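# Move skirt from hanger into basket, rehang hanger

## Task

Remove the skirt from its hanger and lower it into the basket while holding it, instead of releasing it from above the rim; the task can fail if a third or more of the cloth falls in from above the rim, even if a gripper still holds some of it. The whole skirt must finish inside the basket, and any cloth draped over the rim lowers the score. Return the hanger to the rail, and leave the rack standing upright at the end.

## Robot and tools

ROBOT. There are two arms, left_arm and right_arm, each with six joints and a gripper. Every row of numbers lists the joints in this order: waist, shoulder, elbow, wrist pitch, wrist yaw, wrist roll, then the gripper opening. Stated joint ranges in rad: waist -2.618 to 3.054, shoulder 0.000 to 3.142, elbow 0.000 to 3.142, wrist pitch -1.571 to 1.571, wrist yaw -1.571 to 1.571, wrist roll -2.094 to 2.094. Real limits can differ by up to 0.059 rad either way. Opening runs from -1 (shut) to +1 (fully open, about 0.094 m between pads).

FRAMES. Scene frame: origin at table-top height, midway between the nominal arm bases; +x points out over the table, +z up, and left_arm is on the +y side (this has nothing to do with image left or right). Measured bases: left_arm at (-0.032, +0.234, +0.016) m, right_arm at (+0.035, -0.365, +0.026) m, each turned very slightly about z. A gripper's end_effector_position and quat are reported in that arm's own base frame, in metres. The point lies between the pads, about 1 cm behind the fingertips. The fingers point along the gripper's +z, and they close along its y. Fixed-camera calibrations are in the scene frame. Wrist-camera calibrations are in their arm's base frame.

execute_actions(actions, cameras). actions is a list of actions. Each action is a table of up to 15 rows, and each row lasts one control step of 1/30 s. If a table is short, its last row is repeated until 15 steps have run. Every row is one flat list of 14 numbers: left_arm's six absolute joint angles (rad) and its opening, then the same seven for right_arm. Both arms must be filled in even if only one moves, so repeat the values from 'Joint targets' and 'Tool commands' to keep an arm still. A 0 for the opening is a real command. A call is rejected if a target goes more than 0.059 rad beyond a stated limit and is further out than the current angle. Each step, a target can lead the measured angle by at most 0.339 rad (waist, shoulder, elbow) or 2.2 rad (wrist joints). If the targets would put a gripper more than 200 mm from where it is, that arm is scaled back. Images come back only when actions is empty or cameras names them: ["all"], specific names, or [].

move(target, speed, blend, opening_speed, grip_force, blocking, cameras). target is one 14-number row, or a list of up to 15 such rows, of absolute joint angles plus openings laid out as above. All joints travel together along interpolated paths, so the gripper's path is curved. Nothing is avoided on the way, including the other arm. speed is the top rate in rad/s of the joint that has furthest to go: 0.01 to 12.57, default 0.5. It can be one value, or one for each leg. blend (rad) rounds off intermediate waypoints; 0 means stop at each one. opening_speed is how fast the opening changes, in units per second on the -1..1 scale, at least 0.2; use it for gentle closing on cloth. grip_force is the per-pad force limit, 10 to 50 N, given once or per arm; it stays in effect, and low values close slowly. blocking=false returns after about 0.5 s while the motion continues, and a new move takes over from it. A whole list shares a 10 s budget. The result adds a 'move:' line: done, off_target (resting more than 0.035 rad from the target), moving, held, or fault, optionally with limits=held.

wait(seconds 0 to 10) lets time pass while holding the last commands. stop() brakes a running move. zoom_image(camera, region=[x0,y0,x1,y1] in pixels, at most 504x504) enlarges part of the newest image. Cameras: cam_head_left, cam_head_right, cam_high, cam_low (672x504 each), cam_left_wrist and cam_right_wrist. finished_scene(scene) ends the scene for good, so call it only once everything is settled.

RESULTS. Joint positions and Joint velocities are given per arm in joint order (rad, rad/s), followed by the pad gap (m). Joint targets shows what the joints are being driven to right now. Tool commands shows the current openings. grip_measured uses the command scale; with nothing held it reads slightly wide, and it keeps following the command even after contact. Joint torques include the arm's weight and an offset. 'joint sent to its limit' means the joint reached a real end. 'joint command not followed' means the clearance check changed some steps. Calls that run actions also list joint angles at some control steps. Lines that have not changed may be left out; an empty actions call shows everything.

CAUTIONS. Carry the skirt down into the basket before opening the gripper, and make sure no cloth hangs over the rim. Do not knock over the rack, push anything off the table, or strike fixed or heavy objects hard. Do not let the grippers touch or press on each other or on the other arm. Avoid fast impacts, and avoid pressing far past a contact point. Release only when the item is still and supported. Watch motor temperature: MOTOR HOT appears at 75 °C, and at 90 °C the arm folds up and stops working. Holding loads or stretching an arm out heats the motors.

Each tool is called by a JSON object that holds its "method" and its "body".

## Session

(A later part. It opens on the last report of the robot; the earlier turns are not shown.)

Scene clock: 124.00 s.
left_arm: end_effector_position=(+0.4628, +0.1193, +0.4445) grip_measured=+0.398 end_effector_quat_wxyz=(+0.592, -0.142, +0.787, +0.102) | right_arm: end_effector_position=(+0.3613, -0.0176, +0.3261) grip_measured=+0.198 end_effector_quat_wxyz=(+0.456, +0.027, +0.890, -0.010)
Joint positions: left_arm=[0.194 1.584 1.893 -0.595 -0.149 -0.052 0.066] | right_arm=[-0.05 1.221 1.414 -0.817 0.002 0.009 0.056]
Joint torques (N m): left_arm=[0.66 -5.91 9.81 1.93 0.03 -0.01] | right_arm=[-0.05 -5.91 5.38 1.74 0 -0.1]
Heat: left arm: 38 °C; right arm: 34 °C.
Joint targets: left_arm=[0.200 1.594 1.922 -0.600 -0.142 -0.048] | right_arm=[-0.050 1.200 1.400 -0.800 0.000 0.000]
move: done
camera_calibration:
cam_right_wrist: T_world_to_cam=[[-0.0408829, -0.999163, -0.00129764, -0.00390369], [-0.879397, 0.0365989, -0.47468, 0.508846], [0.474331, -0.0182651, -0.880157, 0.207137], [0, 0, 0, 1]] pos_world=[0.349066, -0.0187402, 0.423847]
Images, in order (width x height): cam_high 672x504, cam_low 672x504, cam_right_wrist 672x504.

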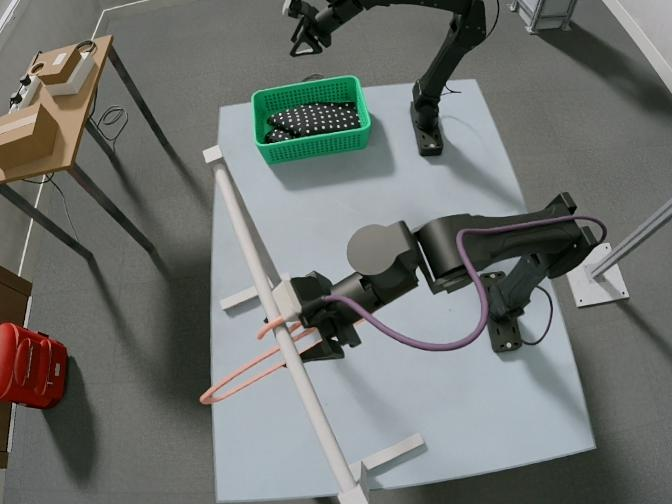

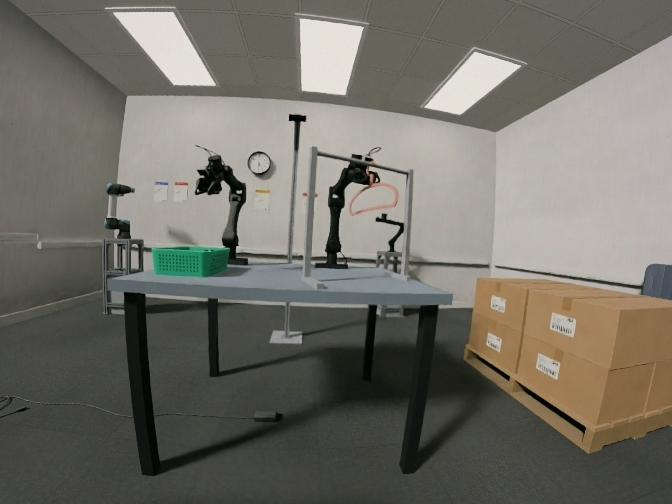

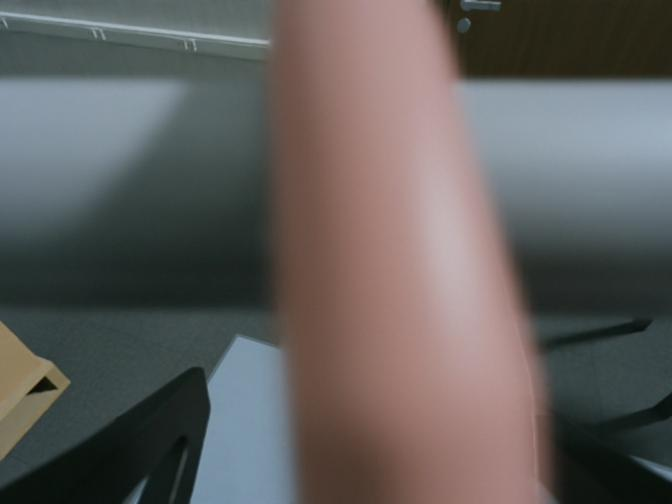

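{"method": "move", "body": {"target": [[0.108,1.365,2.0,-0.935,-0.22,-0.085,0.4,-0.05,1.15,1.3,-0.6,0,0,0.2],[0.10,1.0,1.98,-1.2,-0.22,-0.085,0.4,-0.05,1.1,1.2,-0.4,0,0,0.2]], "speed": [0.15,0.3], "blend": 0.05, "cameras": ["cam_head_left","cam_high","cam_low","cam_left_wrist"]}}

{"method": "zoom_image", "body": {"camera": "cam_head_left", "region": [400, 200, 600, 400]}}

Scene clock: 129.40 s.
left_arm: end_effector_position=(+0.2021, +0.0606, +0.5206) grip_measured=+0.398 end_effector_quat_wxyz=(+0.618, -0.138, +0.769, +0.091) | right_arm: end_effector_position=(+0.3810, -0.0186, +0.3585) grip_measured=+0.198 end_effector_quat_wxyz=(+0.583, +0.025, +0.812, -0.013)
Joint positions: left_arm=[0.107 0.999 1.965 -1.194 -0.211 -0.08 0.066] | right_arm=[-0.05 1.122 1.214 -0.418 0.002 0.009 0.056]
Joint torques (N m): left_arm=[-0.58 1.25 5.52 1.97 -0.13 -0.11] | right_arm=[0.14 -5.53 5.79 1.97 -0.07 -0.11]
Heat: left arm: 39 °C; right arm: 34 °C.
Joint targets: left_arm=[0.100 1.000 1.980 -1.200 -0.220 -0.085] | right_arm=[-0.050 1.100 1.200 -0.400 0.000 0.000]
move: done
camera_calibration:
cam_left_wrist: T_world_to_cam=[[0.321131, -0.946498, 0.0318918, -0.0231082], [-0.582382, -0.223924, -0.781466, 0.57359], [0.746797, 0.23238, -0.623132, 0.245427], [0, 0, 0, 1]] pos_world=[0.158185, 0.0495361, 0.601911]
Images, in order (width x height): cam_head_left 672x504, cam_high 672x504, cam_low 672x504, cam_left_wrist 672x504.

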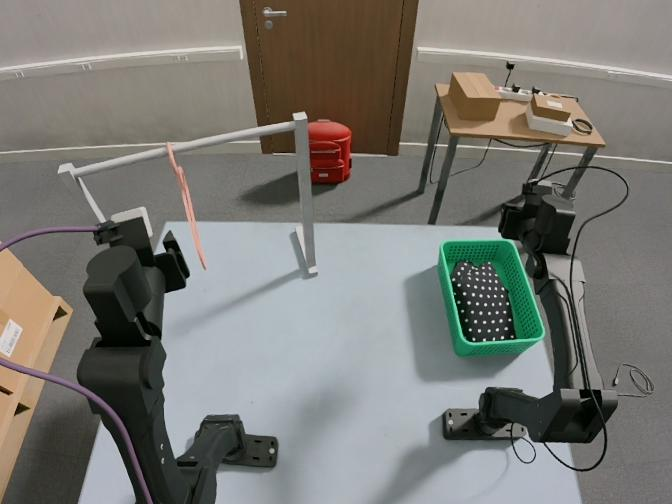

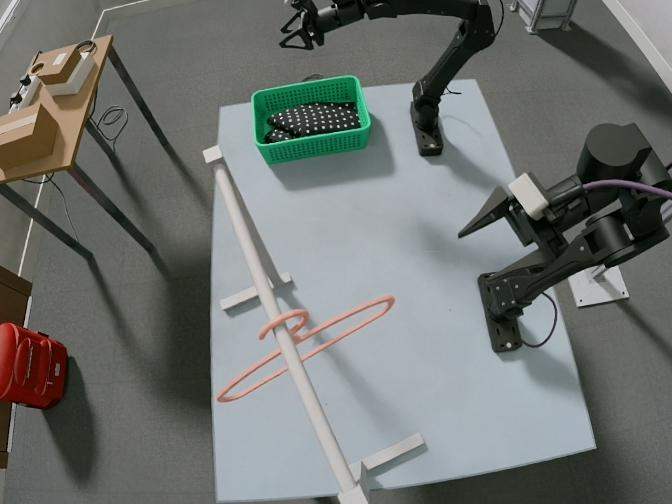

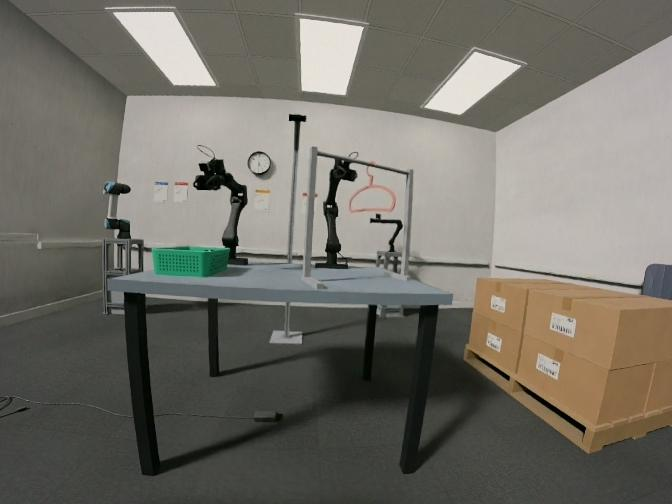

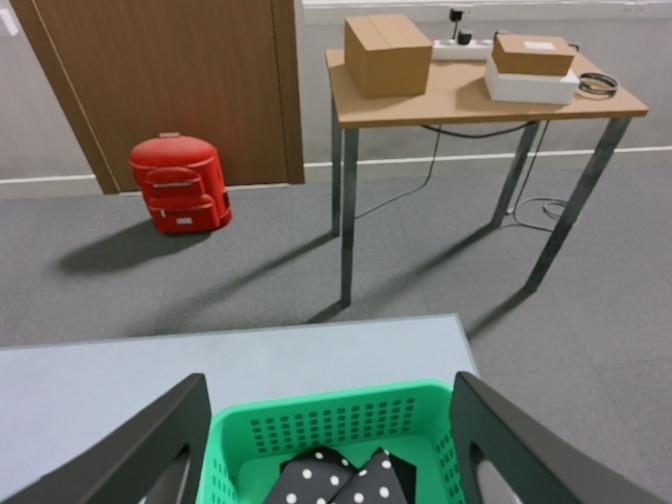

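Scaled by 2.520.

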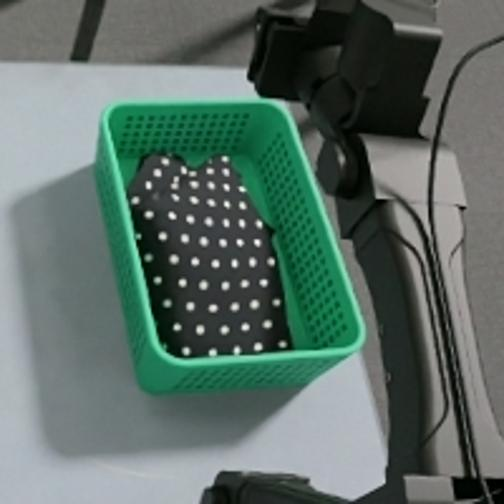

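{"method": "finished_scene", "body": {"scene": 2}}

The scene is finished: the task was done.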